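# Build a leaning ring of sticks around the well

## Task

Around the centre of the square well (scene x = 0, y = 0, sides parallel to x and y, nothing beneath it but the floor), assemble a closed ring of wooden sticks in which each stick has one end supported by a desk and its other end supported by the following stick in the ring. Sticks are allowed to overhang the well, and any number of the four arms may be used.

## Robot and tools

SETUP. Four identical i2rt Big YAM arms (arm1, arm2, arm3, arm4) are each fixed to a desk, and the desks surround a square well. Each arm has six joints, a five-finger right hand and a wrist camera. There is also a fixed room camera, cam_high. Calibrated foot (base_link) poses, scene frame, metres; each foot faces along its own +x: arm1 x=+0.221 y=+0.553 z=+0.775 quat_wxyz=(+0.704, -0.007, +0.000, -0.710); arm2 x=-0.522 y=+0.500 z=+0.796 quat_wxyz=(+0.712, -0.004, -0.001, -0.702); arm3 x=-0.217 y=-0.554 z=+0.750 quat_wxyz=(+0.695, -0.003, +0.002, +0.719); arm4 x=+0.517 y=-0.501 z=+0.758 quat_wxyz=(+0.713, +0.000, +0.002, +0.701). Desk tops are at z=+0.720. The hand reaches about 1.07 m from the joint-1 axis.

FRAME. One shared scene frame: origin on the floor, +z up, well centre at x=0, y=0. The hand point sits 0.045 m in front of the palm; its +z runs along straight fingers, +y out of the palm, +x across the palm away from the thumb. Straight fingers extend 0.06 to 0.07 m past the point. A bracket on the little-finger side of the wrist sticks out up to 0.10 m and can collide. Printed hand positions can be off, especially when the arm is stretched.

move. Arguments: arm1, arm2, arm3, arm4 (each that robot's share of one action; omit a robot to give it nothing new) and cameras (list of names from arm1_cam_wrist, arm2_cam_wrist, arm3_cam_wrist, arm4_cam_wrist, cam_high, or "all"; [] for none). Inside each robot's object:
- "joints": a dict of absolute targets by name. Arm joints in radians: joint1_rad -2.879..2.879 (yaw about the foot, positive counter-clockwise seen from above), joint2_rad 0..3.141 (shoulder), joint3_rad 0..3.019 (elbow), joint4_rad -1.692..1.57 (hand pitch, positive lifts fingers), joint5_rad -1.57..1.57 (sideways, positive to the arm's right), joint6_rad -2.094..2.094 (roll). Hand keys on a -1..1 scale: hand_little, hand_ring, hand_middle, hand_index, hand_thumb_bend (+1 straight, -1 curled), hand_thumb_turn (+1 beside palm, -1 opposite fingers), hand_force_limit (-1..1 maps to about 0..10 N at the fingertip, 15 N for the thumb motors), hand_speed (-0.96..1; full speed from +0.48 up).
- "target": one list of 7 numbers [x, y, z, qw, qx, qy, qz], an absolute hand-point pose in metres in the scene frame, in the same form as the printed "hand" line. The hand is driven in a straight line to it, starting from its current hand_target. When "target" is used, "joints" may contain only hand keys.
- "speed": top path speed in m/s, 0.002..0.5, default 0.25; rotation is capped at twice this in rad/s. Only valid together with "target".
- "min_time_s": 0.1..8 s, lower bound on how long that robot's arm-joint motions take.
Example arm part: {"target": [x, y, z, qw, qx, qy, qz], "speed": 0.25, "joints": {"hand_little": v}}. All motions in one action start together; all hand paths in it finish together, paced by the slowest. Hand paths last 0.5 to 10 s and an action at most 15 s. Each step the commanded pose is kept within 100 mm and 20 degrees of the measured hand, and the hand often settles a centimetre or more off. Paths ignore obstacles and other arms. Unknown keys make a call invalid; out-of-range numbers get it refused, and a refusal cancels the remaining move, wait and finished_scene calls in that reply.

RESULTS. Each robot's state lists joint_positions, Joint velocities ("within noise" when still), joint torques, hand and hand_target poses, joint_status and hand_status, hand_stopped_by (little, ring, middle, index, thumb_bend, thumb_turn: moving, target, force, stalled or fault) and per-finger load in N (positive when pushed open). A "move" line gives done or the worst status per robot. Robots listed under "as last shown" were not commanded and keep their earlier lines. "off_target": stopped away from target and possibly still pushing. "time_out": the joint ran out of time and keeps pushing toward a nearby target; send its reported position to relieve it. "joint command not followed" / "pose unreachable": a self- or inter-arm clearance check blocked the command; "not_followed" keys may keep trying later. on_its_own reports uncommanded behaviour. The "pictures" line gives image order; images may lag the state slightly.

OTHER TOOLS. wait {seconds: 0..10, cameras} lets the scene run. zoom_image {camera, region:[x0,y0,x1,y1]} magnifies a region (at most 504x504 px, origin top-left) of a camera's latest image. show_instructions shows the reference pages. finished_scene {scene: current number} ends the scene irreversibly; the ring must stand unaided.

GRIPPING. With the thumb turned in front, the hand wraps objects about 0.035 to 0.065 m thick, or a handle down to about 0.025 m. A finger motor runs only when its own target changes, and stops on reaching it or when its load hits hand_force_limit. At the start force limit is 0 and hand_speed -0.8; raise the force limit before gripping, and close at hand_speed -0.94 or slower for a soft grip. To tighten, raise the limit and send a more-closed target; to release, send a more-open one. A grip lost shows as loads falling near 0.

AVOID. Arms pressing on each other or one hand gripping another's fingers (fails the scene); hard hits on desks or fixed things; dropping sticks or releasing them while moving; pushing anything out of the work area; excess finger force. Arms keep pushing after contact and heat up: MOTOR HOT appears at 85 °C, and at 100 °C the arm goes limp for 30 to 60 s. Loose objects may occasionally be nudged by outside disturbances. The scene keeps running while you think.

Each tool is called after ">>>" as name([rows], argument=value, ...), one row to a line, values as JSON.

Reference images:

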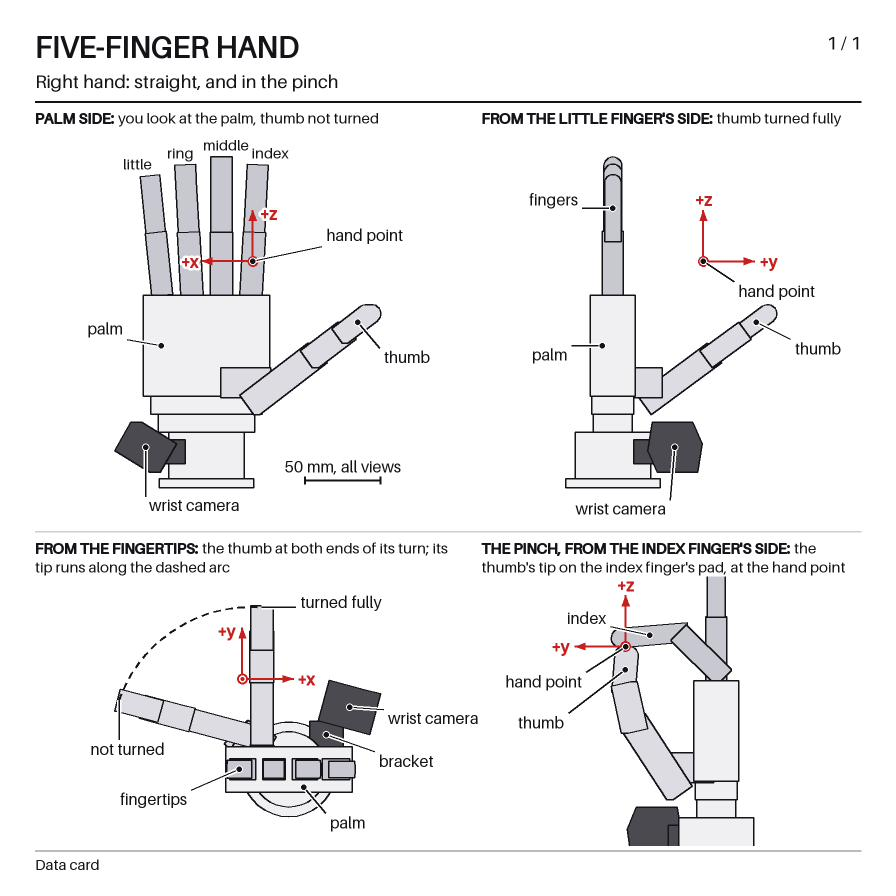

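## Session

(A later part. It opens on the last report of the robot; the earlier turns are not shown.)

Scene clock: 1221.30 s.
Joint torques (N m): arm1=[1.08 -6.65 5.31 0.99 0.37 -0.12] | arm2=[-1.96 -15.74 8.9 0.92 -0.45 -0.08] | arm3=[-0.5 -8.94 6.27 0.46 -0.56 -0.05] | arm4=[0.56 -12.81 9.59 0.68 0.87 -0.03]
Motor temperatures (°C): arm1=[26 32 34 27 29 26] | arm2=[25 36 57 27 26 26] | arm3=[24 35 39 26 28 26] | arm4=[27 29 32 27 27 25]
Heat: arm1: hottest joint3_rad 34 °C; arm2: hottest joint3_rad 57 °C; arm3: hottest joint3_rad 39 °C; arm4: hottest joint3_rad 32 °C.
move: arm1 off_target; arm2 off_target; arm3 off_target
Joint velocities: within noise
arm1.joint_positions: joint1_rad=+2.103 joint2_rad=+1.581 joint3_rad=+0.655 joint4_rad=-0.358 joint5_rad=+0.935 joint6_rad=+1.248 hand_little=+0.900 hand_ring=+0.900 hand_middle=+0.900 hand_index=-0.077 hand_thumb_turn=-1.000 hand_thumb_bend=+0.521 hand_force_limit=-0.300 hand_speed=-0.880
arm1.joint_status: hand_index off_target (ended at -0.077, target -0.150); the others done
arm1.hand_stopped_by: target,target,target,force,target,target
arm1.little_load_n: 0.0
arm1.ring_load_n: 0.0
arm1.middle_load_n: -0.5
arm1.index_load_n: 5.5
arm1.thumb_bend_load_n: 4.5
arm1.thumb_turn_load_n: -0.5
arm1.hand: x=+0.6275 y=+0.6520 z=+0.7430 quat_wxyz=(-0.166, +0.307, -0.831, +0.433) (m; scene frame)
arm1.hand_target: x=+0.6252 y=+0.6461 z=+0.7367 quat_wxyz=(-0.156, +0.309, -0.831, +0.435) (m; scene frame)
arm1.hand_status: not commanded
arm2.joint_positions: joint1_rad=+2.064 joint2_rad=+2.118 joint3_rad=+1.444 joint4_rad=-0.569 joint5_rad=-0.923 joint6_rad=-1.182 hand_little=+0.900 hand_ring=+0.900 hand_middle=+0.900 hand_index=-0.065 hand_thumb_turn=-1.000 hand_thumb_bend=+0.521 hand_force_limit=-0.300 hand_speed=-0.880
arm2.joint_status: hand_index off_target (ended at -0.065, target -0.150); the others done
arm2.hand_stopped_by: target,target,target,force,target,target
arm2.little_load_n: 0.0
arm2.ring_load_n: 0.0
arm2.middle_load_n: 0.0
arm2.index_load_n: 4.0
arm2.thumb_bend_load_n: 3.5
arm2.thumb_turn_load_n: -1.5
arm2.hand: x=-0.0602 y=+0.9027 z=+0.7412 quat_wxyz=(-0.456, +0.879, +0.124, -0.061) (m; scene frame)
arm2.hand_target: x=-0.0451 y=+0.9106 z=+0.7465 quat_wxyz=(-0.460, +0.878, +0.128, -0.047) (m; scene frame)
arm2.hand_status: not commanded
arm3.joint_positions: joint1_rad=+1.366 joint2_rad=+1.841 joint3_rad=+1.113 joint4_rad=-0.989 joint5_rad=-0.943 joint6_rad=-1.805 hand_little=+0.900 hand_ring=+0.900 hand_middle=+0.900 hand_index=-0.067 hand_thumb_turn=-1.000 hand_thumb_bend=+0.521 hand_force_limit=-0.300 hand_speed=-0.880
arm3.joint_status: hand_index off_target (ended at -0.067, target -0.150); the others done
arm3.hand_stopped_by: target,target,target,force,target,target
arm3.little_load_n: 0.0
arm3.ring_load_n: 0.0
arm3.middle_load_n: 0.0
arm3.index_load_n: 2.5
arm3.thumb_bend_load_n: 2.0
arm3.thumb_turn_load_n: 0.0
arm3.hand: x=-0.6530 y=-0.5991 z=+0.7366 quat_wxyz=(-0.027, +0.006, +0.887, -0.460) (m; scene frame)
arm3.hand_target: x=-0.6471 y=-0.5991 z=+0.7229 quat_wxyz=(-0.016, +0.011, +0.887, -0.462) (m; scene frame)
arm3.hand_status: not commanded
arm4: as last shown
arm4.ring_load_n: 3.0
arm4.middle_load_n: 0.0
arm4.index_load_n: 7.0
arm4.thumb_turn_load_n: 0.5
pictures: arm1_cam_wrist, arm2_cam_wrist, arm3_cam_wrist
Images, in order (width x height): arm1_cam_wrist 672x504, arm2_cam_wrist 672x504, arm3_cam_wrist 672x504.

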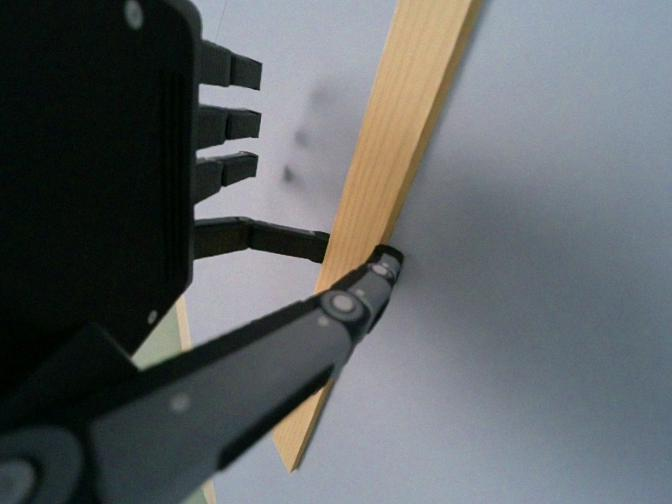

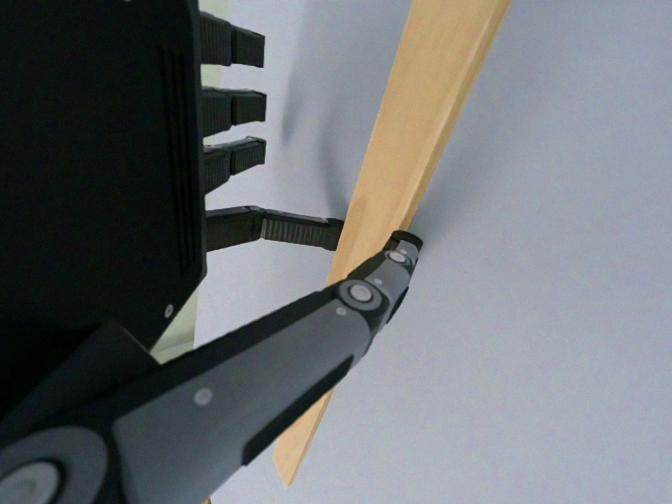

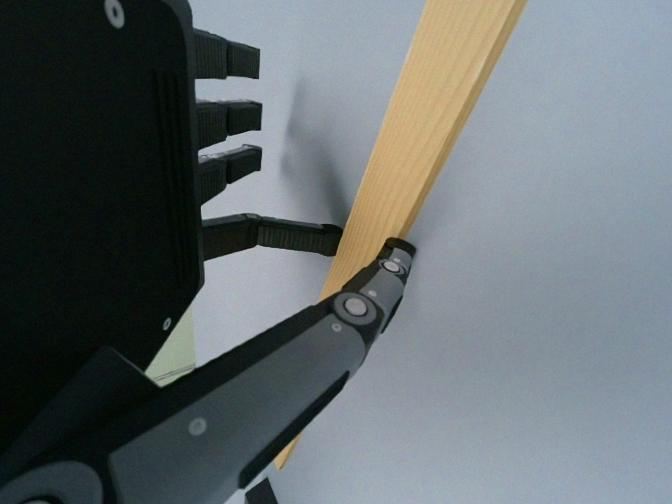

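>>> move(arm1={"joints": {"hand_index": -0.16, "hand_force_limit": 0.5, "hand_speed": -0.93}}, arm2={"joints": {"hand_index": -0.16, "hand_force_limit": 0.5, "hand_speed": -0.93}}, arm3={"target": [-0.6471, -0.5991, 0.7195, -0.01580, 0.01145, 0.88692, -0.46151], "speed": 0.05})

Scene clock: 1227.60 s.
Joint torques (N m): arm1=[1.38 -7.3 5.37 0.96 0.36 -0.15] | arm2=[-1.96 -15.74 8.88 0.94 -0.45 -0.09] | arm3=[-0.44 -8.76 6.02 0.75 -0.55 -0.05] | arm4=[0.5 -12.81 9.58 0.69 0.88 -0.02]
Motor temperatures (°C): arm1=[26 31 34 27 29 26] | arm2=[25 36 57 27 26 26] | arm3=[24 35 39 26 28 26] | arm4=[27 29 32 27 27 25]
Heat: arm1: hottest joint3_rad 34 °C; arm2: hottest joint3_rad 57 °C; arm3: hottest joint3_rad 39 °C; arm4: hottest joint3_rad 32 °C.
move: arm1 off_target; arm2 off_target; arm3 off_target
Joint velocities: within noise
arm1.joint_positions: joint1_rad=+2.103 joint2_rad=+1.581 joint3_rad=+0.655 joint4_rad=-0.358 joint5_rad=+0.935 joint6_rad=+1.248 hand_little=+0.900 hand_ring=+0.900 hand_middle=+0.900 hand_index=-0.087 hand_thumb_turn=-1.000 hand_thumb_bend=+0.522 hand_force_limit=+0.500 hand_speed=-0.930
arm1.joint_status: hand_index off_target (ended at -0.087, target -0.160); the others done
arm1.hand_stopped_by: target,target,target,force,target,target
arm1.little_load_n: 0.0
arm1.ring_load_n: 0.0
arm1.middle_load_n: 0.0
arm1.index_load_n: 8.5
arm1.thumb_bend_load_n: 7.5
arm1.thumb_turn_load_n: -1.0
arm1.hand: x=+0.6275 y=+0.6519 z=+0.7430 quat_wxyz=(-0.166, +0.307, -0.831, +0.434) (m; scene frame)
arm1.hand_target: x=+0.6252 y=+0.6462 z=+0.7366 quat_wxyz=(-0.156, +0.309, -0.832, +0.434) (m; scene frame)
arm1.hand_status: not commanded
arm2.joint_positions: joint1_rad=+2.064 joint2_rad=+2.118 joint3_rad=+1.444 joint4_rad=-0.569 joint5_rad=-0.923 joint6_rad=-1.182 hand_little=+0.900 hand_ring=+0.900 hand_middle=+0.900 hand_index=-0.082 hand_thumb_turn=-1.000 hand_thumb_bend=+0.522 hand_force_limit=+0.500 hand_speed=-0.930
arm2.joint_status: hand_index off_target (ended at -0.082, target -0.160); the others done
arm2.hand_stopped_by: target,target,target,force,target,target
arm2.little_load_n: 0.0
arm2.ring_load_n: 0.0
arm2.middle_load_n: 0.0
arm2.index_load_n: 7.0
arm2.thumb_bend_load_n: 7.5
arm2.thumb_turn_load_n: -2.0
arm2.hand: x=-0.0603 y=+0.9027 z=+0.7412 quat_wxyz=(-0.456, +0.879, +0.124, -0.061) (m; scene frame)
arm2.hand_target: x=-0.0451 y=+0.9106 z=+0.7465 quat_wxyz=(-0.460, +0.878, +0.128, -0.047) (m; scene frame)
arm2.hand_status: not commanded
arm3.joint_positions: joint1_rad=+1.366 joint2_rad=+1.841 joint3_rad=+1.113 joint4_rad=-0.988 joint5_rad=-0.943 joint6_rad=-1.805 hand_little=+0.900 hand_ring=+0.900 hand_middle=+0.900 hand_index=-0.067 hand_thumb_turn=-1.000 hand_thumb_bend=+0.521 hand_force_limit=-0.300 hand_speed=-0.880
arm3.joint_status: not commanded
arm3.hand_stopped_by: target,target,target,force,target,target
arm3.little_load_n: 0.0
arm3.ring_load_n: 0.0
arm3.middle_load_n: 0.0
arm3.index_load_n: 2.5
arm3.thumb_bend_load_n: 2.0
arm3.thumb_turn_load_n: 0.5
arm3.hand: x=-0.6531 y=-0.5991 z=+0.7366 quat_wxyz=(-0.027, +0.006, +0.887, -0.460) (m; scene frame)
arm3.hand_target: x=-0.6466 y=-0.5992 z=+0.7201 quat_wxyz=(-0.016, +0.011, +0.887, -0.462) (m; scene frame)
arm3.hand_status: off_target (0.018 m and 1.5 deg from the pose sent, 0.018 m and 1.4 deg at the start)
arm4: as last shown
arm4.ring_load_n: 2.5
arm4.index_load_n: 6.5
arm4.thumb_bend_load_n: 11.5
arm4.thumb_turn_load_n: 1.0
pictures: none

>>> move(arm1={"target": [0.6252, 0.6461, 0.772, 0.15619, -0.30890, 0.83149, -0.43454], "speed": 0.05}, arm2={"target": [-0.0451, 0.9106, 0.787, 0.45954, -0.87770, -0.12758, 0.04692], "speed": 0.05}, arm3={"joints": {"hand_index": -0.16, "hand_force_limit": 0.5, "hand_speed": -0.93}}, cameras=["arm1_cam_wrist", "arm2_cam_wrist", "arm3_cam_wrist"])

Scene clock: 1237.03 s.
Joint torques (N m): arm1=[1.61 -7.77 7.83 0.29 0.52 -0.18] | arm2=[-1.96 -17.73 9.99 0.53 -0.58 -0.09] | arm3=[-0.5 -8.64 6.02 0.7 -0.29 -0.06] | arm4=[0.5 -12.86 9.58 0.68 0.88 -0.02]
Motor temperatures (°C): arm1=[25 31 34 27 29 26] | arm2=[25 36 56 27 26 26] | arm3=[24 35 39 26 28 26] | arm4=[27 29 32 27 27 25]
Heat: arm1: hottest joint3_rad 34 °C; arm2: hottest joint3_rad 56 °C; arm3: hottest joint3_rad 39 °C; arm4: hottest joint3_rad 32 °C.
move: arm1 off_target; arm2 off_target; arm3 done
Joint velocities: within noise
arm1.joint_positions: joint1_rad=+2.103 joint2_rad=+1.508 joint3_rad=+0.655 joint4_rad=-0.465 joint5_rad=+0.932 joint6_rad=+1.247 hand_little=+0.900 hand_ring=+0.900 hand_middle=+0.900 hand_index=-0.087 hand_thumb_turn=-1.000 hand_thumb_bend=+0.522 hand_force_limit=+0.500 hand_speed=-0.930
arm1.joint_status: not commanded
arm1.hand_stopped_by: target,target,target,force,target,target
arm1.little_load_n: 0.0
arm1.ring_load_n: -0.5
arm1.middle_load_n: 0.0
arm1.index_load_n: 6.5
arm1.thumb_bend_load_n: 7.0
arm1.thumb_turn_load_n: -1.5
arm1.hand: x=+0.6152 y=+0.6456 z=+0.7621 quat_wxyz=(-0.150, +0.316, -0.830, +0.435) (m; scene frame)
arm1.hand_target: x=+0.6250 y=+0.6461 z=+0.7721 quat_wxyz=(-0.156, +0.309, -0.831, +0.435) (m; scene frame)
arm1.hand_status: off_target (0.014 m and 1.1 deg from the pose sent, 0.030 m and 1.1 deg at the start)
arm2.joint_positions: joint1_rad=+2.064 joint2_rad=+2.083 joint3_rad=+1.444 joint4_rad=-0.631 joint5_rad=-0.920 joint6_rad=-1.182 hand_little=+0.900 hand_ring=+0.900 hand_middle=+0.900 hand_index=-0.083 hand_thumb_turn=-1.000 hand_thumb_bend=+0.520 hand_force_limit=+0.500 hand_speed=-0.930
arm2.joint_status: not commanded
arm2.hand_stopped_by: target,target,target,force,target,target
arm2.little_load_n: 0.0
arm2.ring_load_n: 0.0
arm2.middle_load_n: 0.0
arm2.index_load_n: 0.0
arm2.thumb_bend_load_n: 0.0
arm2.thumb_turn_load_n: 0.0
arm2.hand: x=-0.0671 y=+0.8985 z=+0.7599 quat_wxyz=(-0.451, +0.882, +0.118, -0.071) (m; scene frame)
arm2.hand_target: x=-0.0462 y=+0.9098 z=+0.7877 quat_wxyz=(-0.460, +0.878, +0.128, -0.047) (m; scene frame)
arm2.hand_status: off_target (0.037 m and 3.2 deg from the pose sent, 0.049 m and 1.7 deg at the start)
arm3.joint_positions: joint1_rad=+1.366 joint2_rad=+1.841 joint3_rad=+1.113 joint4_rad=-0.988 joint5_rad=-0.950 joint6_rad=-1.803 hand_little=+0.900 hand_ring=+0.900 hand_middle=+0.900 hand_index=-0.160 hand_thumb_turn=-1.000 hand_thumb_bend=+0.521 hand_force_limit=+0.500 hand_speed=-0.930
arm3.joint_status: all done
arm3.hand_stopped_by: target,target,target,target,target,target
arm3.little_load_n: 0.0
arm3.ring_load_n: 0.0
arm3.middle_load_n: 0.0
arm3.index_load_n: 0.5
arm3.thumb_bend_load_n: 1.5
arm3.thumb_turn_load_n: 0.0
arm3.hand: x=-0.6534 y=-0.6001 z=+0.7374 quat_wxyz=(-0.028, +0.007, +0.886, -0.463) (m; scene frame)
arm3.hand_target: x=-0.6466 y=-0.5992 z=+0.7201 quat_wxyz=(-0.016, +0.011, +0.887, -0.462) (m; scene frame)
arm3.hand_status: not commanded
arm4: as last shown
arm4.thumb_turn_load_n: 0.5
pictures: arm1_cam_wrist, arm2_cam_wrist, arm3_cam_wrist
Images, in order (width x height): arm1_cam_wrist 672x504, arm2_cam_wrist 672x504, arm3_cam_wrist 672x504.

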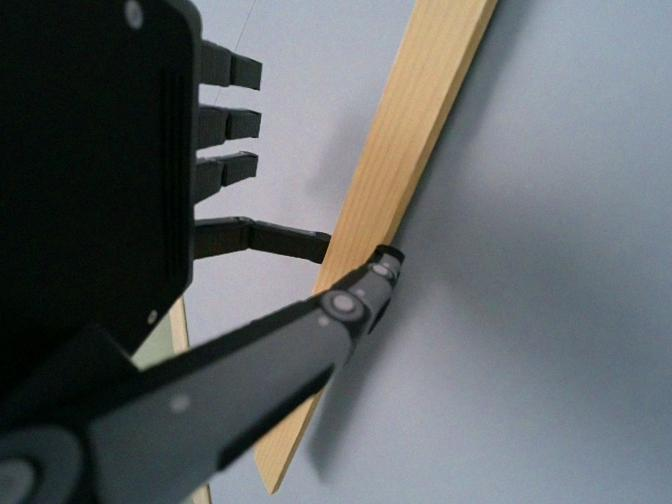

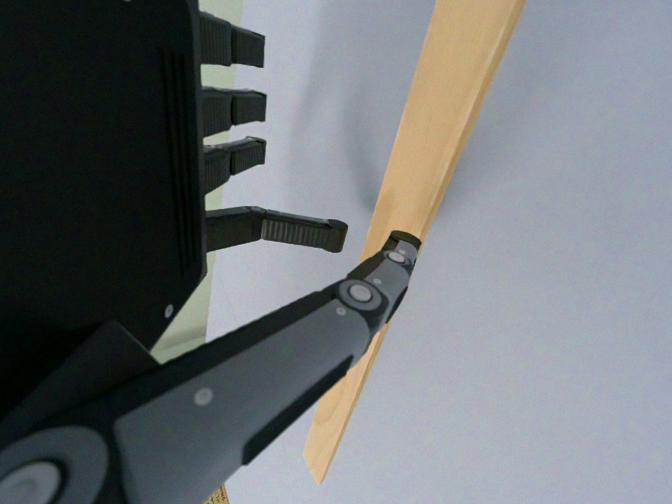

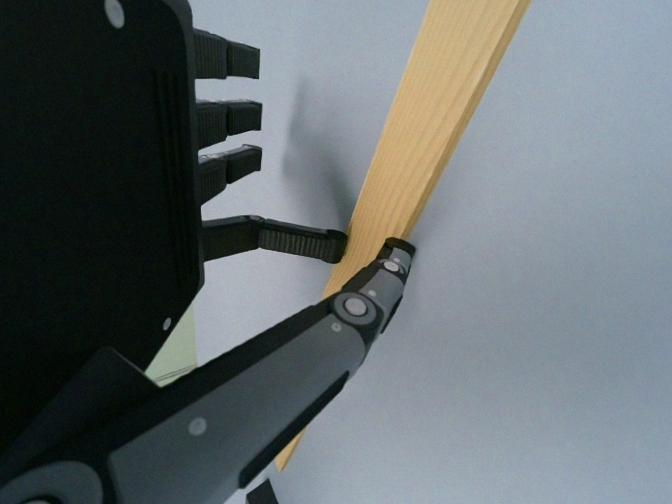

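>>> move(arm1={"joints": {"hand_ring": -0.2, "hand_force_limit": -0.6, "hand_speed": -0.92}}, arm2={"joints": {"hand_index": 0.4, "hand_speed": -0.4, "hand_force_limit": 0.0}}, arm3={"joints": {"hand_index": 0.4, "hand_speed": -0.4, "hand_force_limit": 0.0}})

>>> move(arm2={"target": [-0.0440, 0.9067, 0.748, 0.45954, -0.87770, -0.12758, 0.04692], "speed": 0.06}, arm3={"target": [-0.6466, -0.5975, 0.711, -0.01580, 0.01145, 0.88692, -0.46151], "speed": 0.05})

>>> move(arm2={"target": [-0.0440, 0.9067, 0.739, 0.45954, -0.87770, -0.12758, 0.04692], "speed": 0.06}, arm3={"target": [-0.6466, -0.5975, 0.706, -0.01580, 0.01145, 0.88692, -0.46151], "speed": 0.05}, cameras=["arm1_cam_wrist", "arm2_cam_wrist", "arm3_cam_wrist"])

Scene clock: 1258.57 s.
Joint torques (N m): arm1=[1.2 -8.41 7.76 0.46 0.48 -0.17] | arm2=[-2.02 -17.67 9.99 0.31 -0.58 -0.09] | arm3=[-0.32 -9.05 6.22 0.43 -0.45 -0.08] | arm4=[0.5 -12.81 9.59 0.69 0.88 -0.03]
Motor temperatures (°C): arm1=[25 32 35 27 29 26] | arm2=[25 34 57 27 26 26] | arm3=[24 35 38 26 27 26] | arm4=[27 29 32 27 27 25]
Heat: arm1: hottest joint3_rad 35 °C; arm2: hottest joint3_rad 57 °C; arm3: hottest joint3_rad 38 °C; arm4: hottest joint3_rad 32 °C.
move: arm1 off_target; arm2 done; arm3 done
Joint velocities: within noise
arm1.joint_positions: joint1_rad=+2.103 joint2_rad=+1.508 joint3_rad=+0.655 joint4_rad=-0.466 joint5_rad=+0.932 joint6_rad=+1.244 hand_little=+0.900 hand_ring=-0.101 hand_middle=+0.900 hand_index=-0.087 hand_thumb_turn=-1.000 hand_thumb_bend=+0.522 hand_force_limit=-0.600 hand_speed=-0.920
arm1.joint_status: hand_ring off_target (ended at -0.101, target -0.200); the others done
arm1.hand_stopped_by: target,force,target,force,target,target
arm1.little_load_n: 0.0
arm1.ring_load_n: 2.0
arm1.middle_load_n: -0.5
arm1.index_load_n: 6.0
arm1.thumb_bend_load_n: 8.5
arm1.thumb_turn_load_n: 0.5
arm1.hand: x=+0.6149 y=+0.6454 z=+0.7619 quat_wxyz=(-0.149, +0.317, -0.829, +0.435) (m; scene frame)
arm1.hand_target: x=+0.6250 y=+0.6461 z=+0.7721 quat_wxyz=(-0.156, +0.309, -0.831, +0.435) (m; scene frame)
arm1.hand_status: not commanded
arm2.joint_positions: joint1_rad=+2.064 joint2_rad=+2.083 joint3_rad=+1.444 joint4_rad=-0.631 joint5_rad=-0.920 joint6_rad=-1.182 hand_little=+0.900 hand_ring=+0.900 hand_middle=+0.900 hand_index=+0.400 hand_thumb_turn=-1.000 hand_thumb_bend=+0.520 hand_force_limit=+0.000 hand_speed=-0.400
arm2.joint_status: all done
arm2.hand_stopped_by: target,target,target,target,target,target
arm2.little_load_n: 0.0
arm2.ring_load_n: 0.0
arm2.middle_load_n: 0.0
arm2.index_load_n: 0.0
arm2.thumb_bend_load_n: 0.0
arm2.thumb_turn_load_n: 0.0
arm2.hand: x=-0.0671 y=+0.8985 z=+0.7599 quat_wxyz=(-0.451, +0.882, +0.118, -0.071) (m; scene frame)
arm2.hand_target: x=-0.0462 y=+0.9098 z=+0.7877 quat_wxyz=(-0.460, +0.878, +0.128, -0.046) (m; scene frame)
arm2.hand_status: not commanded
arm3.joint_positions: joint1_rad=+1.363 joint2_rad=+1.846 joint3_rad=+1.110 joint4_rad=-0.981 joint5_rad=-0.946 joint6_rad=-1.802 hand_little=+0.900 hand_ring=+0.900 hand_middle=+0.900 hand_index=+0.400 hand_thumb_turn=-1.000 hand_thumb_bend=+0.520 hand_force_limit=+0.000 hand_speed=-0.400
arm3.joint_status: all done
arm3.hand_stopped_by: target,target,target,target,target,target
arm3.little_load_n: -0.5
arm3.ring_load_n: 0.0
arm3.middle_load_n: 0.0
arm3.index_load_n: 0.0
arm3.thumb_bend_load_n: 0.0
arm3.thumb_turn_load_n: 0.0
arm3.hand: x=-0.6528 y=-0.5985 z=+0.7340 quat_wxyz=(-0.027, +0.008, +0.887, -0.461) (m; scene frame)
arm3.hand_target: x=-0.6466 y=-0.5991 z=+0.7201 quat_wxyz=(-0.016, +0.011, +0.887, -0.462) (m; scene frame)
arm3.hand_status: not commanded
arm4: as last shown
arm4.middle_load_n: -0.5
pictures: none

Scene clock: 1259.77 s.
Joint torques (N m): arm1=[0.85 -8.18 7.84 0.46 0.48 -0.15] | arm2=[-2.37 -16.09 8.66 1.09 -0.53 -0.17] | arm3=[-0.56 -8.06 5.87 0.9 -0.43 -0.13] | arm4=[0.44 -12.86 9.57 0.66 0.88 -0.02]
Motor temperatures (°C): arm1=[25 32 35 27 29 26] | arm2=[25 34 57 27 26 26] | arm3=[24 35 38 26 27 26] | arm4=[27 29 32 27 27 25]
Heat: arm1: hottest joint3_rad 35 °C; arm2: hottest joint3_rad 57 °C; arm3: hottest joint3_rad 38 °C; arm4: hottest joint3_rad 32 °C.
move: arm2 off_target; arm3 off_target
Joint velocities: within noise
arm1, arm4: as last shown
arm1.middle_load_n: 0.0
arm2.joint_positions: joint1_rad=+2.063 joint2_rad=+2.117 joint3_rad=+1.444 joint4_rad=-0.585 joint5_rad=-0.923 joint6_rad=-1.182 hand_little=+0.900 hand_ring=+0.900 hand_middle=+0.900 hand_index=+0.400 hand_thumb_turn=-1.000 hand_thumb_bend=+0.520 hand_force_limit=+0.000 hand_speed=-0.400
arm2.joint_status: not commanded
arm2.hand_stopped_by: target,target,target,target,target,target
arm2.little_load_n: 0.0
arm2.ring_load_n: 0.0
arm2.middle_load_n: 0.0
arm2.index_load_n: 0.0
arm2.thumb_bend_load_n: 0.0
arm2.thumb_turn_load_n: 0.0
arm2.hand: x=-0.0628 y=+0.9006 z=+0.7416 quat_wxyz=(-0.454, +0.880, +0.120, -0.067) (m; scene frame)
arm2.hand_target: x=-0.0444 y=+0.9063 z=+0.7486 quat_wxyz=(-0.460, +0.878, +0.128, -0.047) (m; scene frame)
arm2.hand_status: off_target (0.021 m and 2.5 deg from the pose sent, 0.027 m and 3.2 deg at the start)
arm3.joint_positions: joint1_rad=+1.363 joint2_rad=+1.847 joint3_rad=+1.109 joint4_rad=-0.977 joint5_rad=-0.946 joint6_rad=-1.802 hand_little=+0.900 hand_ring=+0.900 hand_middle=+0.900 hand_index=+0.400 hand_thumb_turn=-1.000 hand_thumb_bend=+0.520 hand_force_limit=+0.000 hand_speed=-0.400
arm3.joint_status: not commanded
arm3.hand_stopped_by: target,target,target,target,target,target
arm3.little_load_n: 0.0
arm3.ring_load_n: 0.0
arm3.middle_load_n: 0.0
arm3.index_load_n: 0.0
arm3.thumb_bend_load_n: -1.0
arm3.thumb_turn_load_n: 1.5
arm3.hand: x=-0.6532 y=-0.5984 z=+0.7332 quat_wxyz=(-0.028, +0.008, +0.887, -0.461) (m; scene frame)
arm3.hand_target: x=-0.6458 y=-0.5976 z=+0.7120 quat_wxyz=(-0.016, +0.011, +0.887, -0.462) (m; scene frame)
arm3.hand_status: off_target (0.023 m and 1.4 deg from the pose sent, 0.024 m and 1.3 deg at the start)
arm4.middle_load_n: 0.0
arm4.index_load_n: 7.0
pictures: none

Scene clock: 1260.73 s.
Joint torques (N m): arm1=[0.73 -8.29 7.8 0.32 0.48 -0.12] | arm2=[-2.32 -15.09 8.49 1.26 -0.47 -0.17] | arm3=[-0.67 -7.41 5.63 1.28 -0.42 -0.15] | arm4=[0.44 -12.75 9.58 0.69 0.88 -0.03]
Motor temperatures (°C): arm1=[25 32 35 27 29 26] | arm2=[25 34 57 27 26 26] | arm3=[24 35 38 26 27 26] | arm4=[27 29 32 27 27 25]
Heat: arm1: hottest joint3_rad 35 °C; arm2: hottest joint3_rad 57 °C; arm3: hottest joint3_rad 38 °C; arm4: hottest joint3_rad 32 °C.
move: arm2 off_target; arm3 off_target
Joint velocities: within noise
arm1, arm4: as last shown
arm1.ring_load_n: 1.5
arm1.index_load_n: 6.5
arm1.thumb_turn_load_n: 1.0
arm2.joint_positions: joint1_rad=+2.063 joint2_rad=+2.118 joint3_rad=+1.444 joint4_rad=-0.572 joint5_rad=-0.925 joint6_rad=-1.182 hand_little=+0.900 hand_ring=+0.900 hand_middle=+0.900 hand_index=+0.400 hand_thumb_turn=-1.000 hand_thumb_bend=+0.520 hand_force_limit=+0.000 hand_speed=-0.400
arm2.joint_status: not commanded
arm2.hand_stopped_by: target,target,target,target,target,target
arm2.little_load_n: 0.0
arm2.ring_load_n: 0.0
arm2.middle_load_n: 0.0
arm2.index_load_n: 0.0
arm2.thumb_bend_load_n: 0.5
arm2.thumb_turn_load_n: 0.5
arm2.hand: x=-0.0606 y=+0.9020 z=+0.7411 quat_wxyz=(-0.457, +0.879, +0.123, -0.062) (m; scene frame)
arm2.hand_target: x=-0.0444 y=+0.9063 z=+0.7394 quat_wxyz=(-0.459, +0.878, +0.128, -0.047) (m; scene frame)
arm2.hand_status: off_target (0.017 m and 1.9 deg from the pose sent, 0.020 m and 2.5 deg at the start)
arm3.joint_positions: joint1_rad=+1.363 joint2_rad=+1.847 joint3_rad=+1.108 joint4_rad=-0.975 joint5_rad=-0.946 joint6_rad=-1.800 hand_little=+0.900 hand_ring=+0.900 hand_middle=+0.900 hand_index=+0.400 hand_thumb_turn=-1.000 hand_thumb_bend=+0.520 hand_force_limit=+0.000 hand_speed=-0.400
arm3.joint_status: not commanded
arm3.hand_stopped_by: target,target,target,target,target,target
arm3.little_load_n: 0.0
arm3.ring_load_n: 0.0
arm3.middle_load_n: 0.0
arm3.index_load_n: 0.0
arm3.thumb_bend_load_n: -1.0
arm3.thumb_turn_load_n: 3.0
arm3.hand: x=-0.6533 y=-0.5984 z=+0.7329 quat_wxyz=(-0.028, +0.008, +0.887, -0.461) (m; scene frame)
arm3.hand_target: x=-0.6454 y=-0.5976 z=+0.7074 quat_wxyz=(-0.016, +0.011, +0.887, -0.462) (m; scene frame)
arm3.hand_status: off_target (0.028 m and 1.5 deg from the pose sent, 0.028 m and 1.4 deg at the start)
arm4.index_load_n: 6.5
pictures: arm1_cam_wrist, arm2_cam_wrist, arm3_cam_wrist
Images, in order (width x height): arm1_cam_wrist 672x504, arm2_cam_wrist 672x504, arm3_cam_wrist 672x504.

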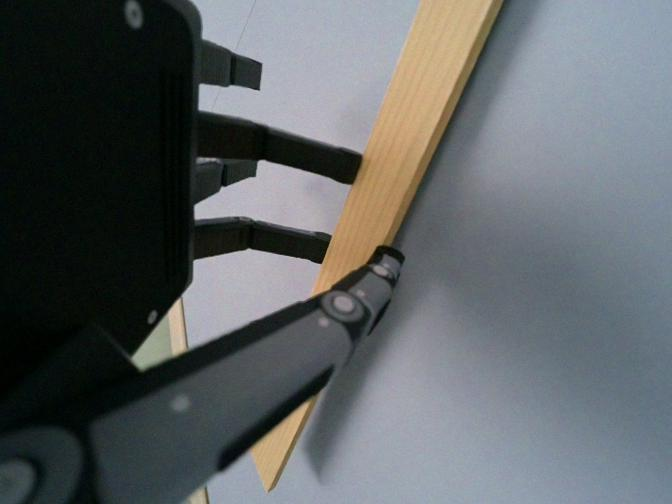

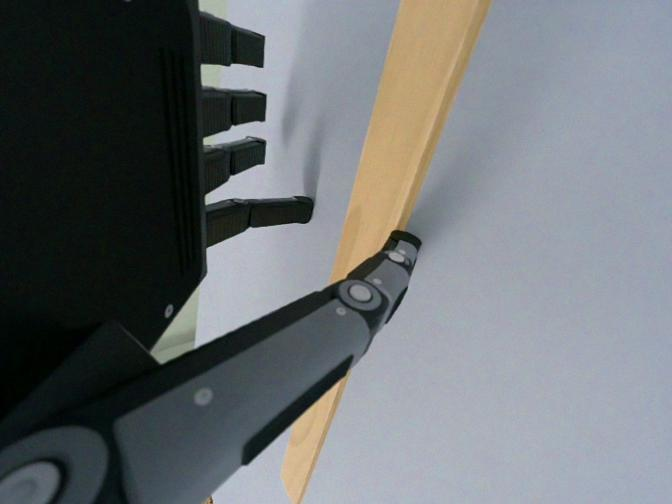

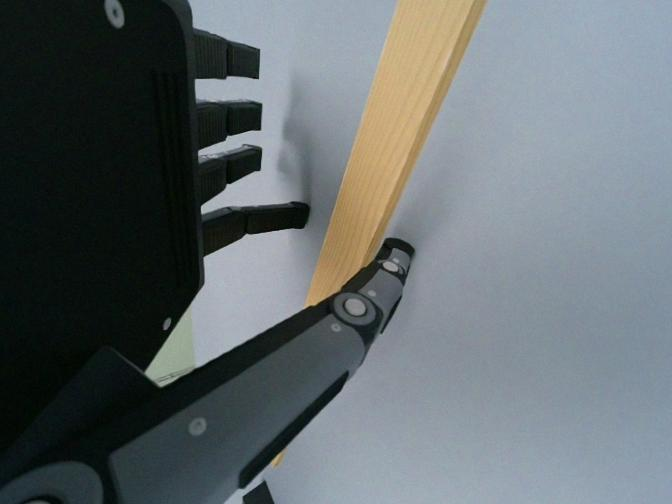

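>>> move(arm2={"target": [-0.0444, 0.9063, 0.731, 0.45954, -0.87770, -0.12758, 0.04692], "speed": 0.05}, arm3={"target": [-0.6466, -0.5975, 0.714, -0.01580, 0.01145, 0.88692, -0.46151], "speed": 0.05}, cameras=["arm2_cam_wrist","arm3_cam_wrist"])

Scene clock: 1299.53 s.
Joint torques (N m): arm1=[1.08 -8.59 7.92 0.46 0.46 -0.15] | arm2=[-2.32 -14.51 8.16 1.39 -0.25 -0.18] | arm3=[-0.67 -8.47 6.13 0.51 -0.42 -0.14] | arm4=[0.5 -12.81 9.57 0.69 0.87 -0.03]
Motor temperatures (°C): arm1=[25 32 36 27 29 26] | arm2=[25 35 56 27 26 26] | arm3=[24 34 38 26 27 26] | arm4=[27 29 33 27 27 25]
Heat: arm1: hottest joint3_rad 36 °C; arm2: hottest joint3_rad 56 °C; arm3: hottest joint3_rad 38 °C; arm4: hottest joint3_rad 33 °C.
move: arm2 off_target; arm3 off_target
Joint velocities: within noise
arm1, arm4: as last shown
arm1.little_load_n: -0.5
arm1.ring_load_n: 2.0
arm1.index_load_n: 6.0
arm1.thumb_turn_load_n: 0.5
arm2.joint_positions: joint1_rad=+2.062 joint2_rad=+2.122 joint3_rad=+1.444 joint4_rad=-0.559 joint5_rad=-0.931 joint6_rad=-1.182 hand_little=+0.900 hand_ring=+0.900 hand_middle=+0.900 hand_index=+0.400 hand_thumb_turn=-1.000 hand_thumb_bend=+0.520 hand_force_limit=+0.000 hand_speed=-0.400
arm2.joint_status: not commanded
arm2.hand_stopped_by: target,target,target,target,target,target
arm2.little_load_n: 0.0
arm2.ring_load_n: 0.0
arm2.middle_load_n: 0.0
arm2.index_load_n: 0.0
arm2.thumb_bend_load_n: 0.0
arm2.thumb_turn_load_n: 0.0
arm2.hand: x=-0.0591 y=+0.9037 z=+0.7402 quat_wxyz=(-0.461, +0.877, +0.125, -0.060) (m; scene frame)
arm2.hand_target: x=-0.0448 y=+0.9059 z=+0.7315 quat_wxyz=(-0.460, +0.878, +0.128, -0.047) (m; scene frame)
arm2.hand_status: off_target (0.018 m and 1.5 deg from the pose sent, 0.020 m and 1.9 deg at the start)
arm3.joint_positions: joint1_rad=+1.363 joint2_rad=+1.847 joint3_rad=+1.108 joint4_rad=-0.975 joint5_rad=-0.946 joint6_rad=-1.800 hand_little=+0.900 hand_ring=+0.900 hand_middle=+0.900 hand_index=+0.400 hand_thumb_turn=-1.000 hand_thumb_bend=+0.520 hand_force_limit=+0.000 hand_speed=-0.400
arm3.joint_status: not commanded
arm3.hand_stopped_by: target,target,target,target,target,target
arm3.little_load_n: 0.0
arm3.ring_load_n: 0.0
arm3.middle_load_n: 0.0
arm3.index_load_n: 0.0
arm3.thumb_bend_load_n: -1.0
arm3.thumb_turn_load_n: 2.0
arm3.hand: x=-0.6532 y=-0.5985 z=+0.7329 quat_wxyz=(-0.028, +0.008, +0.887, -0.461) (m; scene frame)
arm3.hand_target: x=-0.6461 y=-0.5976 z=+0.7147 quat_wxyz=(-0.016, +0.011, +0.887, -0.462) (m; scene frame)
arm3.hand_status: off_target (0.020 m and 1.5 deg from the pose sent, 0.020 m and 1.5 deg at the start)
pictures: arm2_cam_wrist, arm3_cam_wrist
Images, in order (width x height): arm2_cam_wrist 672x504, arm3_cam_wrist 672x504.

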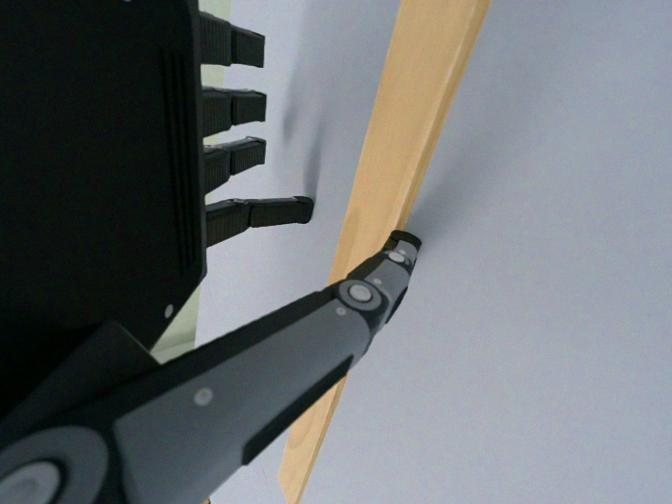

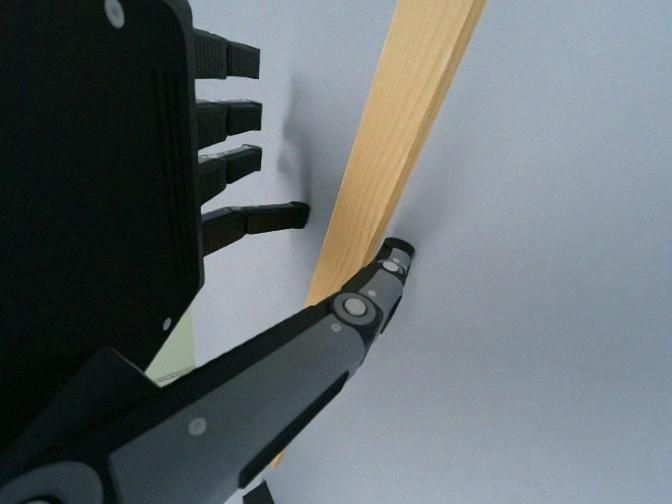

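>>> move(arm2={"target": [-0.0410, 0.8945, 0.732, 0.45954, -0.87770, -0.12758, 0.04692], "speed": 0.05}, arm3={"target": [-0.6466, -0.5975, 0.722, -0.01580, 0.01145, 0.88692, -0.46151], "speed": 0.05, "joints": {"hand_index": -0.15, "hand_force_limit": -0.3, "hand_speed": -0.9}}, cameras=["arm2_cam_wrist","arm3_cam_wrist"])

Scene clock: 1311.77 s.
Joint torques (N m): arm1=[1.03 -8.47 8.01 0.43 0.5 -0.13] | arm2=[-3.08 -14.97 7.95 0.47 -0.23 -0.38] | arm3=[-0.62 -9.29 6.57 -0.1 -0.23 -0.14] | arm4=[0.44 -12.86 9.55 0.7 0.88 -0.02]
Motor temperatures (°C): arm1=[25 32 36 27 29 26] | arm2=[25 35 56 27 26 26] | arm3=[24 33 38 26 27 26] | arm4=[27 29 33 27 27 25]
Heat: arm1: hottest joint3_rad 36 °C; arm2: hottest joint3_rad 56 °C; arm3: hottest joint3_rad 38 °C; arm4: hottest joint3_rad 33 °C.
move: arm2 off_target; arm3 off_target
Joint velocities: within noise
arm1: as last shown
arm1.little_load_n: 0.0
arm1.thumb_turn_load_n: 1.0
arm2.joint_positions: joint1_rad=+2.054 joint2_rad=+2.124 joint3_rad=+1.444 joint4_rad=-0.559 joint5_rad=-0.939 joint6_rad=-1.189 hand_little=+0.900 hand_ring=+0.900 hand_middle=+0.900 hand_index=+0.400 hand_thumb_turn=-1.000 hand_thumb_bend=+0.520 hand_force_limit=+0.000 hand_speed=-0.400
arm2.joint_status: not commanded
arm2.hand_stopped_by: target,target,target,target,target,target
arm2.little_load_n: -0.5
arm2.ring_load_n: 0.0
arm2.middle_load_n: 0.0
arm2.index_load_n: 2.0
arm2.thumb_bend_load_n: 0.0
arm2.thumb_turn_load_n: 0.0
arm2.hand: x=-0.0562 y=+0.9003 z=+0.7399 quat_wxyz=(-0.463, +0.875, +0.124, -0.058) (m; scene frame)
arm2.hand_target: x=-0.0413 y=+0.8941 z=+0.7323 quat_wxyz=(-0.460, +0.878, +0.127, -0.047) (m; scene frame)
arm2.hand_status: off_target (0.018 m and 1.5 deg from the pose sent, 0.022 m and 1.5 deg at the start)
arm3.joint_positions: joint1_rad=+1.364 joint2_rad=+1.847 joint3_rad=+1.108 joint4_rad=-0.979 joint5_rad=-0.951 joint6_rad=-1.800 hand_little=+0.900 hand_ring=+0.900 hand_middle=+0.900 hand_index=-0.045 hand_thumb_turn=-1.000 hand_thumb_bend=+0.521 hand_force_limit=-0.300 hand_speed=-0.900
arm3.joint_status: hand_index off_target (ended at -0.045, target -0.150); the others done
arm3.hand_stopped_by: target,target,target,force,target,target
arm3.little_load_n: 0.0
arm3.ring_load_n: -0.5
arm3.middle_load_n: 0.0
arm3.index_load_n: 4.5
arm3.thumb_bend_load_n: 1.5
arm3.thumb_turn_load_n: -1.5
arm3.hand: x=-0.6523 y=-0.5998 z=+0.7337 quat_wxyz=(-0.027, +0.009, +0.886, -0.464) (m; scene frame)
arm3.hand_target: x=-0.6464 y=-0.5976 z=+0.7223 quat_wxyz=(-0.016, +0.011, +0.887, -0.462) (m; scene frame)
arm3.hand_status: off_target (0.013 m and 1.3 deg from the pose sent, 0.013 m and 1.5 deg at the start)
arm4.joint_positions: joint1_rad=-0.032 joint2_rad=+1.570 joint3_rad=+0.732 joint4_rad=-0.421 joint5_rad=+0.916 joint6_rad=+1.123 hand_little=+0.900 hand_ring=-0.064 hand_middle=+0.900 hand_index=-0.090 hand_thumb_turn=-1.000 hand_thumb_bend=+0.522 hand_force_limit=-0.600 hand_speed=-0.920
arm4.joint_status: not commanded
arm4.hand_stopped_by: target,force,target,force,target,target
arm4.little_load_n: 0.0
arm4.ring_load_n: 2.5
arm4.middle_load_n: 0.0
arm4.index_load_n: 6.5
arm4.thumb_bend_load_n: 12.0
arm4.thumb_turn_load_n: 0.5
arm4.hand: x=+0.6506 y=-0.0851 z=+0.7488 quat_wxyz=(-0.341, +0.701, -0.547, +0.304) (m; scene frame)
arm4.hand_target: x=+0.6520 y=-0.0677 z=+0.7681 quat_wxyz=(-0.358, +0.693, -0.554, +0.292) (m; scene frame)
arm4.hand_status: not commanded
pictures: arm2_cam_wrist, arm3_cam_wrist
Images, in order (width x height): arm2_cam_wrist 672x504, arm3_cam_wrist 672x504.

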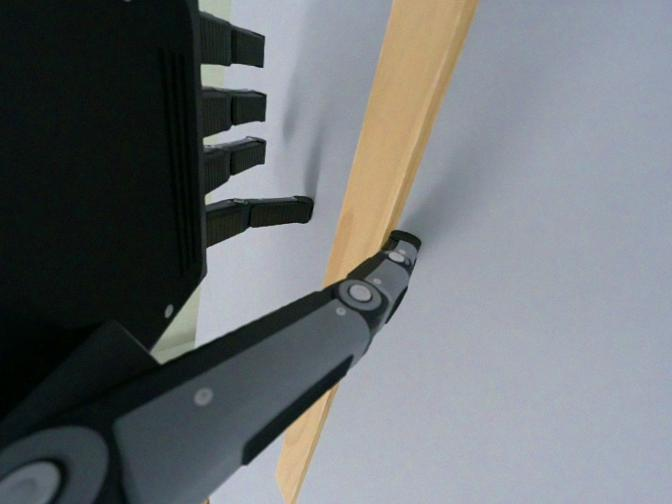

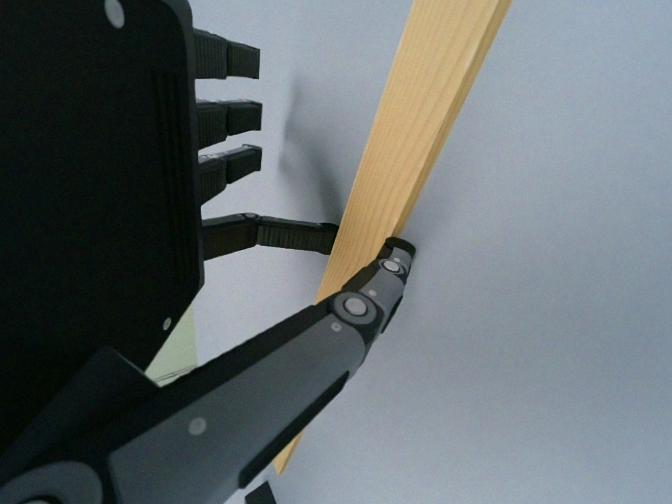

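>>> move(arm2={"target": [-0.0410, 0.8945, 0.722, 0.45954, -0.87770, -0.12758, 0.04692], "speed": 0.05}, arm3={"joints": {"hand_index": -0.16, "hand_force_limit": 0.3, "hand_speed": -0.93}}, cameras=["arm2_cam_wrist","arm3_cam_wrist"])

Scene clock: 1320.77 s.
Joint torques (N m): arm1=[1.32 -7.94 7.84 0.43 0.5 -0.14] | arm2=[-3.02 -13.92 7.69 1.13 -0.1 -0.38] | arm3=[-0.62 -9.35 6.6 -0.09 -0.23 -0.14] | arm4=[0.56 -12.75 9.59 0.68 0.88 -0.02]
Motor temperatures (°C): arm1=[25 32 36 27 29 26] | arm2=[25 35 55 27 26 26] | arm3=[24 33 38 26 27 26] | arm4=[27 29 33 27 27 25]
Heat: arm1: hottest joint3_rad 36 °C; arm2: hottest joint3_rad 55 °C; arm3: hottest joint3_rad 38 °C; arm4: hottest joint3_rad 33 °C.
move: arm2 off_target; arm3 off_target
Joint velocities: within noise
arm1, arm4: as last shown
arm1.ring_load_n: 1.5
arm1.thumb_turn_load_n: 0.5
arm2.joint_positions: joint1_rad=+2.052 joint2_rad=+2.125 joint3_rad=+1.444 joint4_rad=-0.558 joint5_rad=-0.942 joint6_rad=-1.189 hand_little=+0.900 hand_ring=+0.900 hand_middle=+0.900 hand_index=+0.400 hand_thumb_turn=-1.000 hand_thumb_bend=+0.520 hand_force_limit=+0.000 hand_speed=-0.400
arm2.joint_status: not commanded
arm2.hand_stopped_by: target,target,target,target,target,target
arm2.little_load_n: -0.5
arm2.ring_load_n: 0.0
arm2.middle_load_n: 0.0
arm2.index_load_n: 1.5
arm2.thumb_bend_load_n: -1.0
arm2.thumb_turn_load_n: 0.5
arm2.hand: x=-0.0562 y=+0.9001 z=+0.7394 quat_wxyz=(-0.465, +0.875, +0.124, -0.059) (m; scene frame)
arm2.hand_target: x=-0.0417 y=+0.8939 z=+0.7226 quat_wxyz=(-0.459, +0.878, +0.128, -0.047) (m; scene frame)
arm2.hand_status: off_target (0.024 m and 1.6 deg from the pose sent, 0.024 m and 1.5 deg at the start)
arm3.joint_positions: joint1_rad=+1.364 joint2_rad=+1.847 joint3_rad=+1.108 joint4_rad=-0.979 joint5_rad=-0.951 joint6_rad=-1.800 hand_little=+0.900 hand_ring=+0.900 hand_middle=+0.900 hand_index=-0.056 hand_thumb_turn=-1.000 hand_thumb_bend=+0.521 hand_force_limit=+0.300 hand_speed=-0.930
arm3.joint_status: hand_index off_target (ended at -0.056, target -0.160); the others done
arm3.hand_stopped_by: target,target,target,force,target,target
arm3.little_load_n: 0.0
arm3.ring_load_n: 0.0
arm3.middle_load_n: 0.0
arm3.index_load_n: 7.5
arm3.thumb_bend_load_n: 3.0
arm3.thumb_turn_load_n: -2.5
arm3.hand: x=-0.6523 y=-0.5998 z=+0.7337 quat_wxyz=(-0.027, +0.009, +0.886, -0.464) (m; scene frame)
arm3.hand_target: x=-0.6464 y=-0.5976 z=+0.7223 quat_wxyz=(-0.016, +0.011, +0.887, -0.462) (m; scene frame)
arm3.hand_status: not commanded
arm4.little_load_n: -0.5
arm4.thumb_bend_load_n: 11.5
pictures: arm2_cam_wrist, arm3_cam_wrist
Images, in order (width x height): arm2_cam_wrist 672x504, arm3_cam_wrist 672x504.

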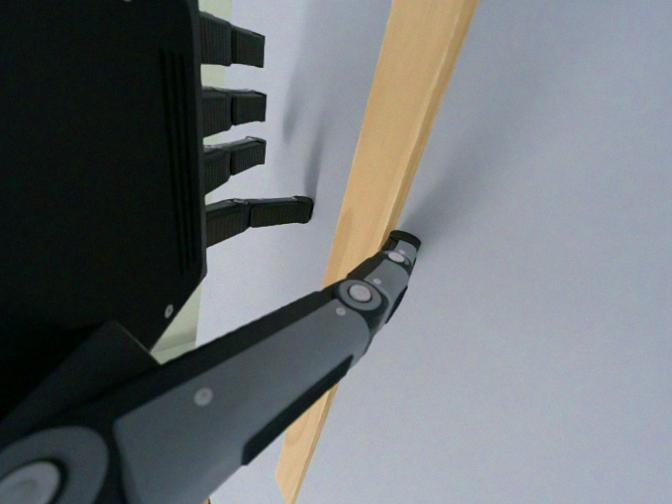

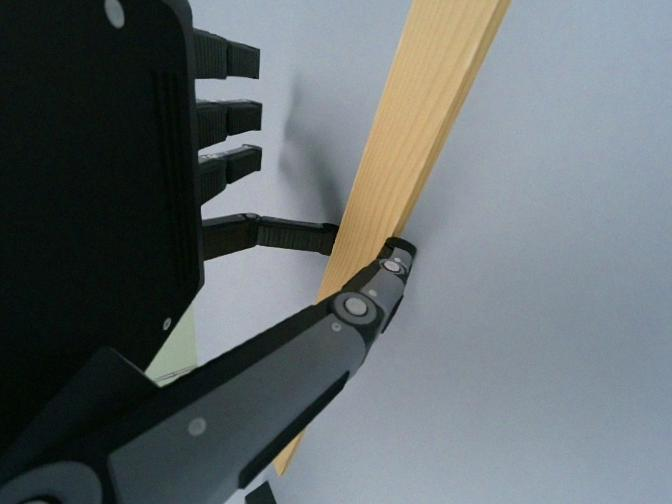

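>>> move(arm2={"target": [-0.0410, 0.8945, 0.729, 0.45954, -0.87770, -0.12758, 0.04692], "speed": 0.05, "joints": {"hand_index": -0.15, "hand_force_limit": -0.3, "hand_speed": -0.9}}, arm3={"target": [-0.6466, -0.5975, 0.765, -0.01580, 0.01145, 0.88692, -0.46151], "speed": 0.05}, cameras=["arm2_cam_wrist","arm3_cam_wrist"])

Scene clock: 1329.80 s.
Joint torques (N m): arm1=[0.79 -7.59 7.84 0.61 0.43 -0.14] | arm2=[-3.02 -14.8 7.87 0.53 0.02 -0.38] | arm3=[-0.5 -11.11 9.42 -0.39 -0.48 -0.11] | arm4=[0.62 -12.81 9.57 0.68 0.88 -0.02]
Motor temperatures (°C): arm1=[25 32 36 27 29 26] | arm2=[25 34 55 27 26 26] | arm3=[24 34 38 26 27 26] | arm4=[27 29 33 27 27 25]
Heat: arm1: hottest joint3_rad 36 °C; arm2: hottest joint3_rad 55 °C; arm3: hottest joint3_rad 38 °C; arm4: hottest joint3_rad 33 °C.
move: arm2 off_target; arm3 off_target
Joint velocities: within noise
arm1, arm4: as last shown
arm1.ring_load_n: 2.0
arm1.middle_load_n: -0.5
arm2.joint_positions: joint1_rad=+2.052 joint2_rad=+2.126 joint3_rad=+1.444 joint4_rad=-0.554 joint5_rad=-0.946 joint6_rad=-1.189 hand_little=+0.900 hand_ring=+0.900 hand_middle=+0.900 hand_index=-0.073 hand_thumb_turn=-1.000 hand_thumb_bend=+0.520 hand_force_limit=-0.300 hand_speed=-0.900
arm2.joint_status: hand_index off_target (ended at -0.073, target -0.150); the others done
arm2.hand_stopped_by: target,target,target,force,target,target
arm2.little_load_n: 0.0
arm2.ring_load_n: 0.0
arm2.middle_load_n: 0.0
arm2.index_load_n: 4.0
arm2.thumb_bend_load_n: 1.5
arm2.thumb_turn_load_n: 0.0
arm2.hand: x=-0.0559 y=+0.9009 z=+0.7398 quat_wxyz=(-0.467, +0.874, +0.125, -0.059) (m; scene frame)
arm2.hand_target: x=-0.0414 y=+0.8941 z=+0.7294 quat_wxyz=(-0.460, +0.878, +0.127, -0.047) (m; scene frame)
arm2.hand_status: off_target (0.020 m and 1.7 deg from the pose sent, 0.019 m and 1.6 deg at the start)
arm3.joint_positions: joint1_rad=+1.363 joint2_rad=+1.802 joint3_rad=+1.108 joint4_rad=-1.078 joint5_rad=-0.944 joint6_rad=-1.802 hand_little=+0.900 hand_ring=+0.900 hand_middle=+0.900 hand_index=-0.056 hand_thumb_turn=-1.000 hand_thumb_bend=+0.520 hand_force_limit=+0.300 hand_speed=-0.930
arm3.joint_status: not commanded
arm3.hand_stopped_by: target,target,target,force,target,target
arm3.little_load_n: 0.0
arm3.ring_load_n: 0.0
arm3.middle_load_n: 0.0
arm3.index_load_n: 0.0
arm3.thumb_bend_load_n: 0.5
arm3.thumb_turn_load_n: 0.0
arm3.hand: x=-0.6355 y=-0.6013 z=+0.7563 quat_wxyz=(-0.003, +0.020, +0.885, -0.464) (m; scene frame)
arm3.hand_target: x=-0.6464 y=-0.5975 z=+0.7650 quat_wxyz=(-0.016, +0.012, +0.887, -0.461) (m; scene frame)
arm3.hand_status: off_target (0.015 m and 1.8 deg from the pose sent, 0.032 m and 1.3 deg at the start)
arm4.little_load_n: 0.0
pictures: arm2_cam_wrist, arm3_cam_wrist
Images, in order (width x height): arm2_cam_wrist 672x504, arm3_cam_wrist 672x504.

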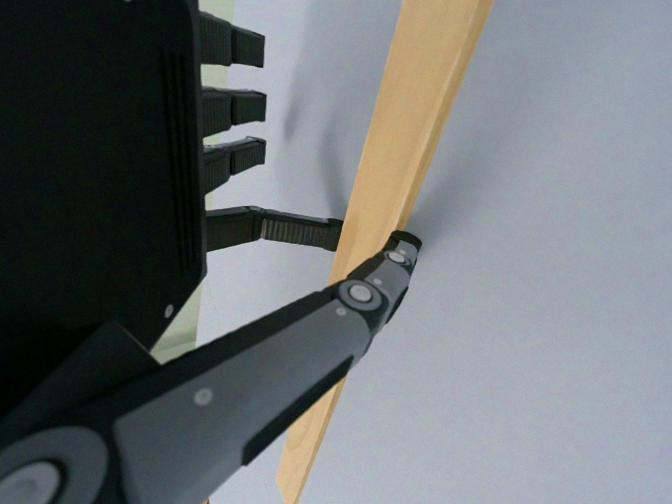

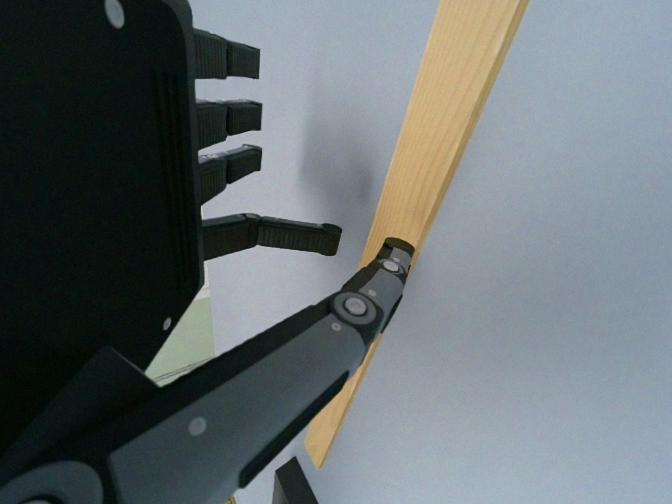

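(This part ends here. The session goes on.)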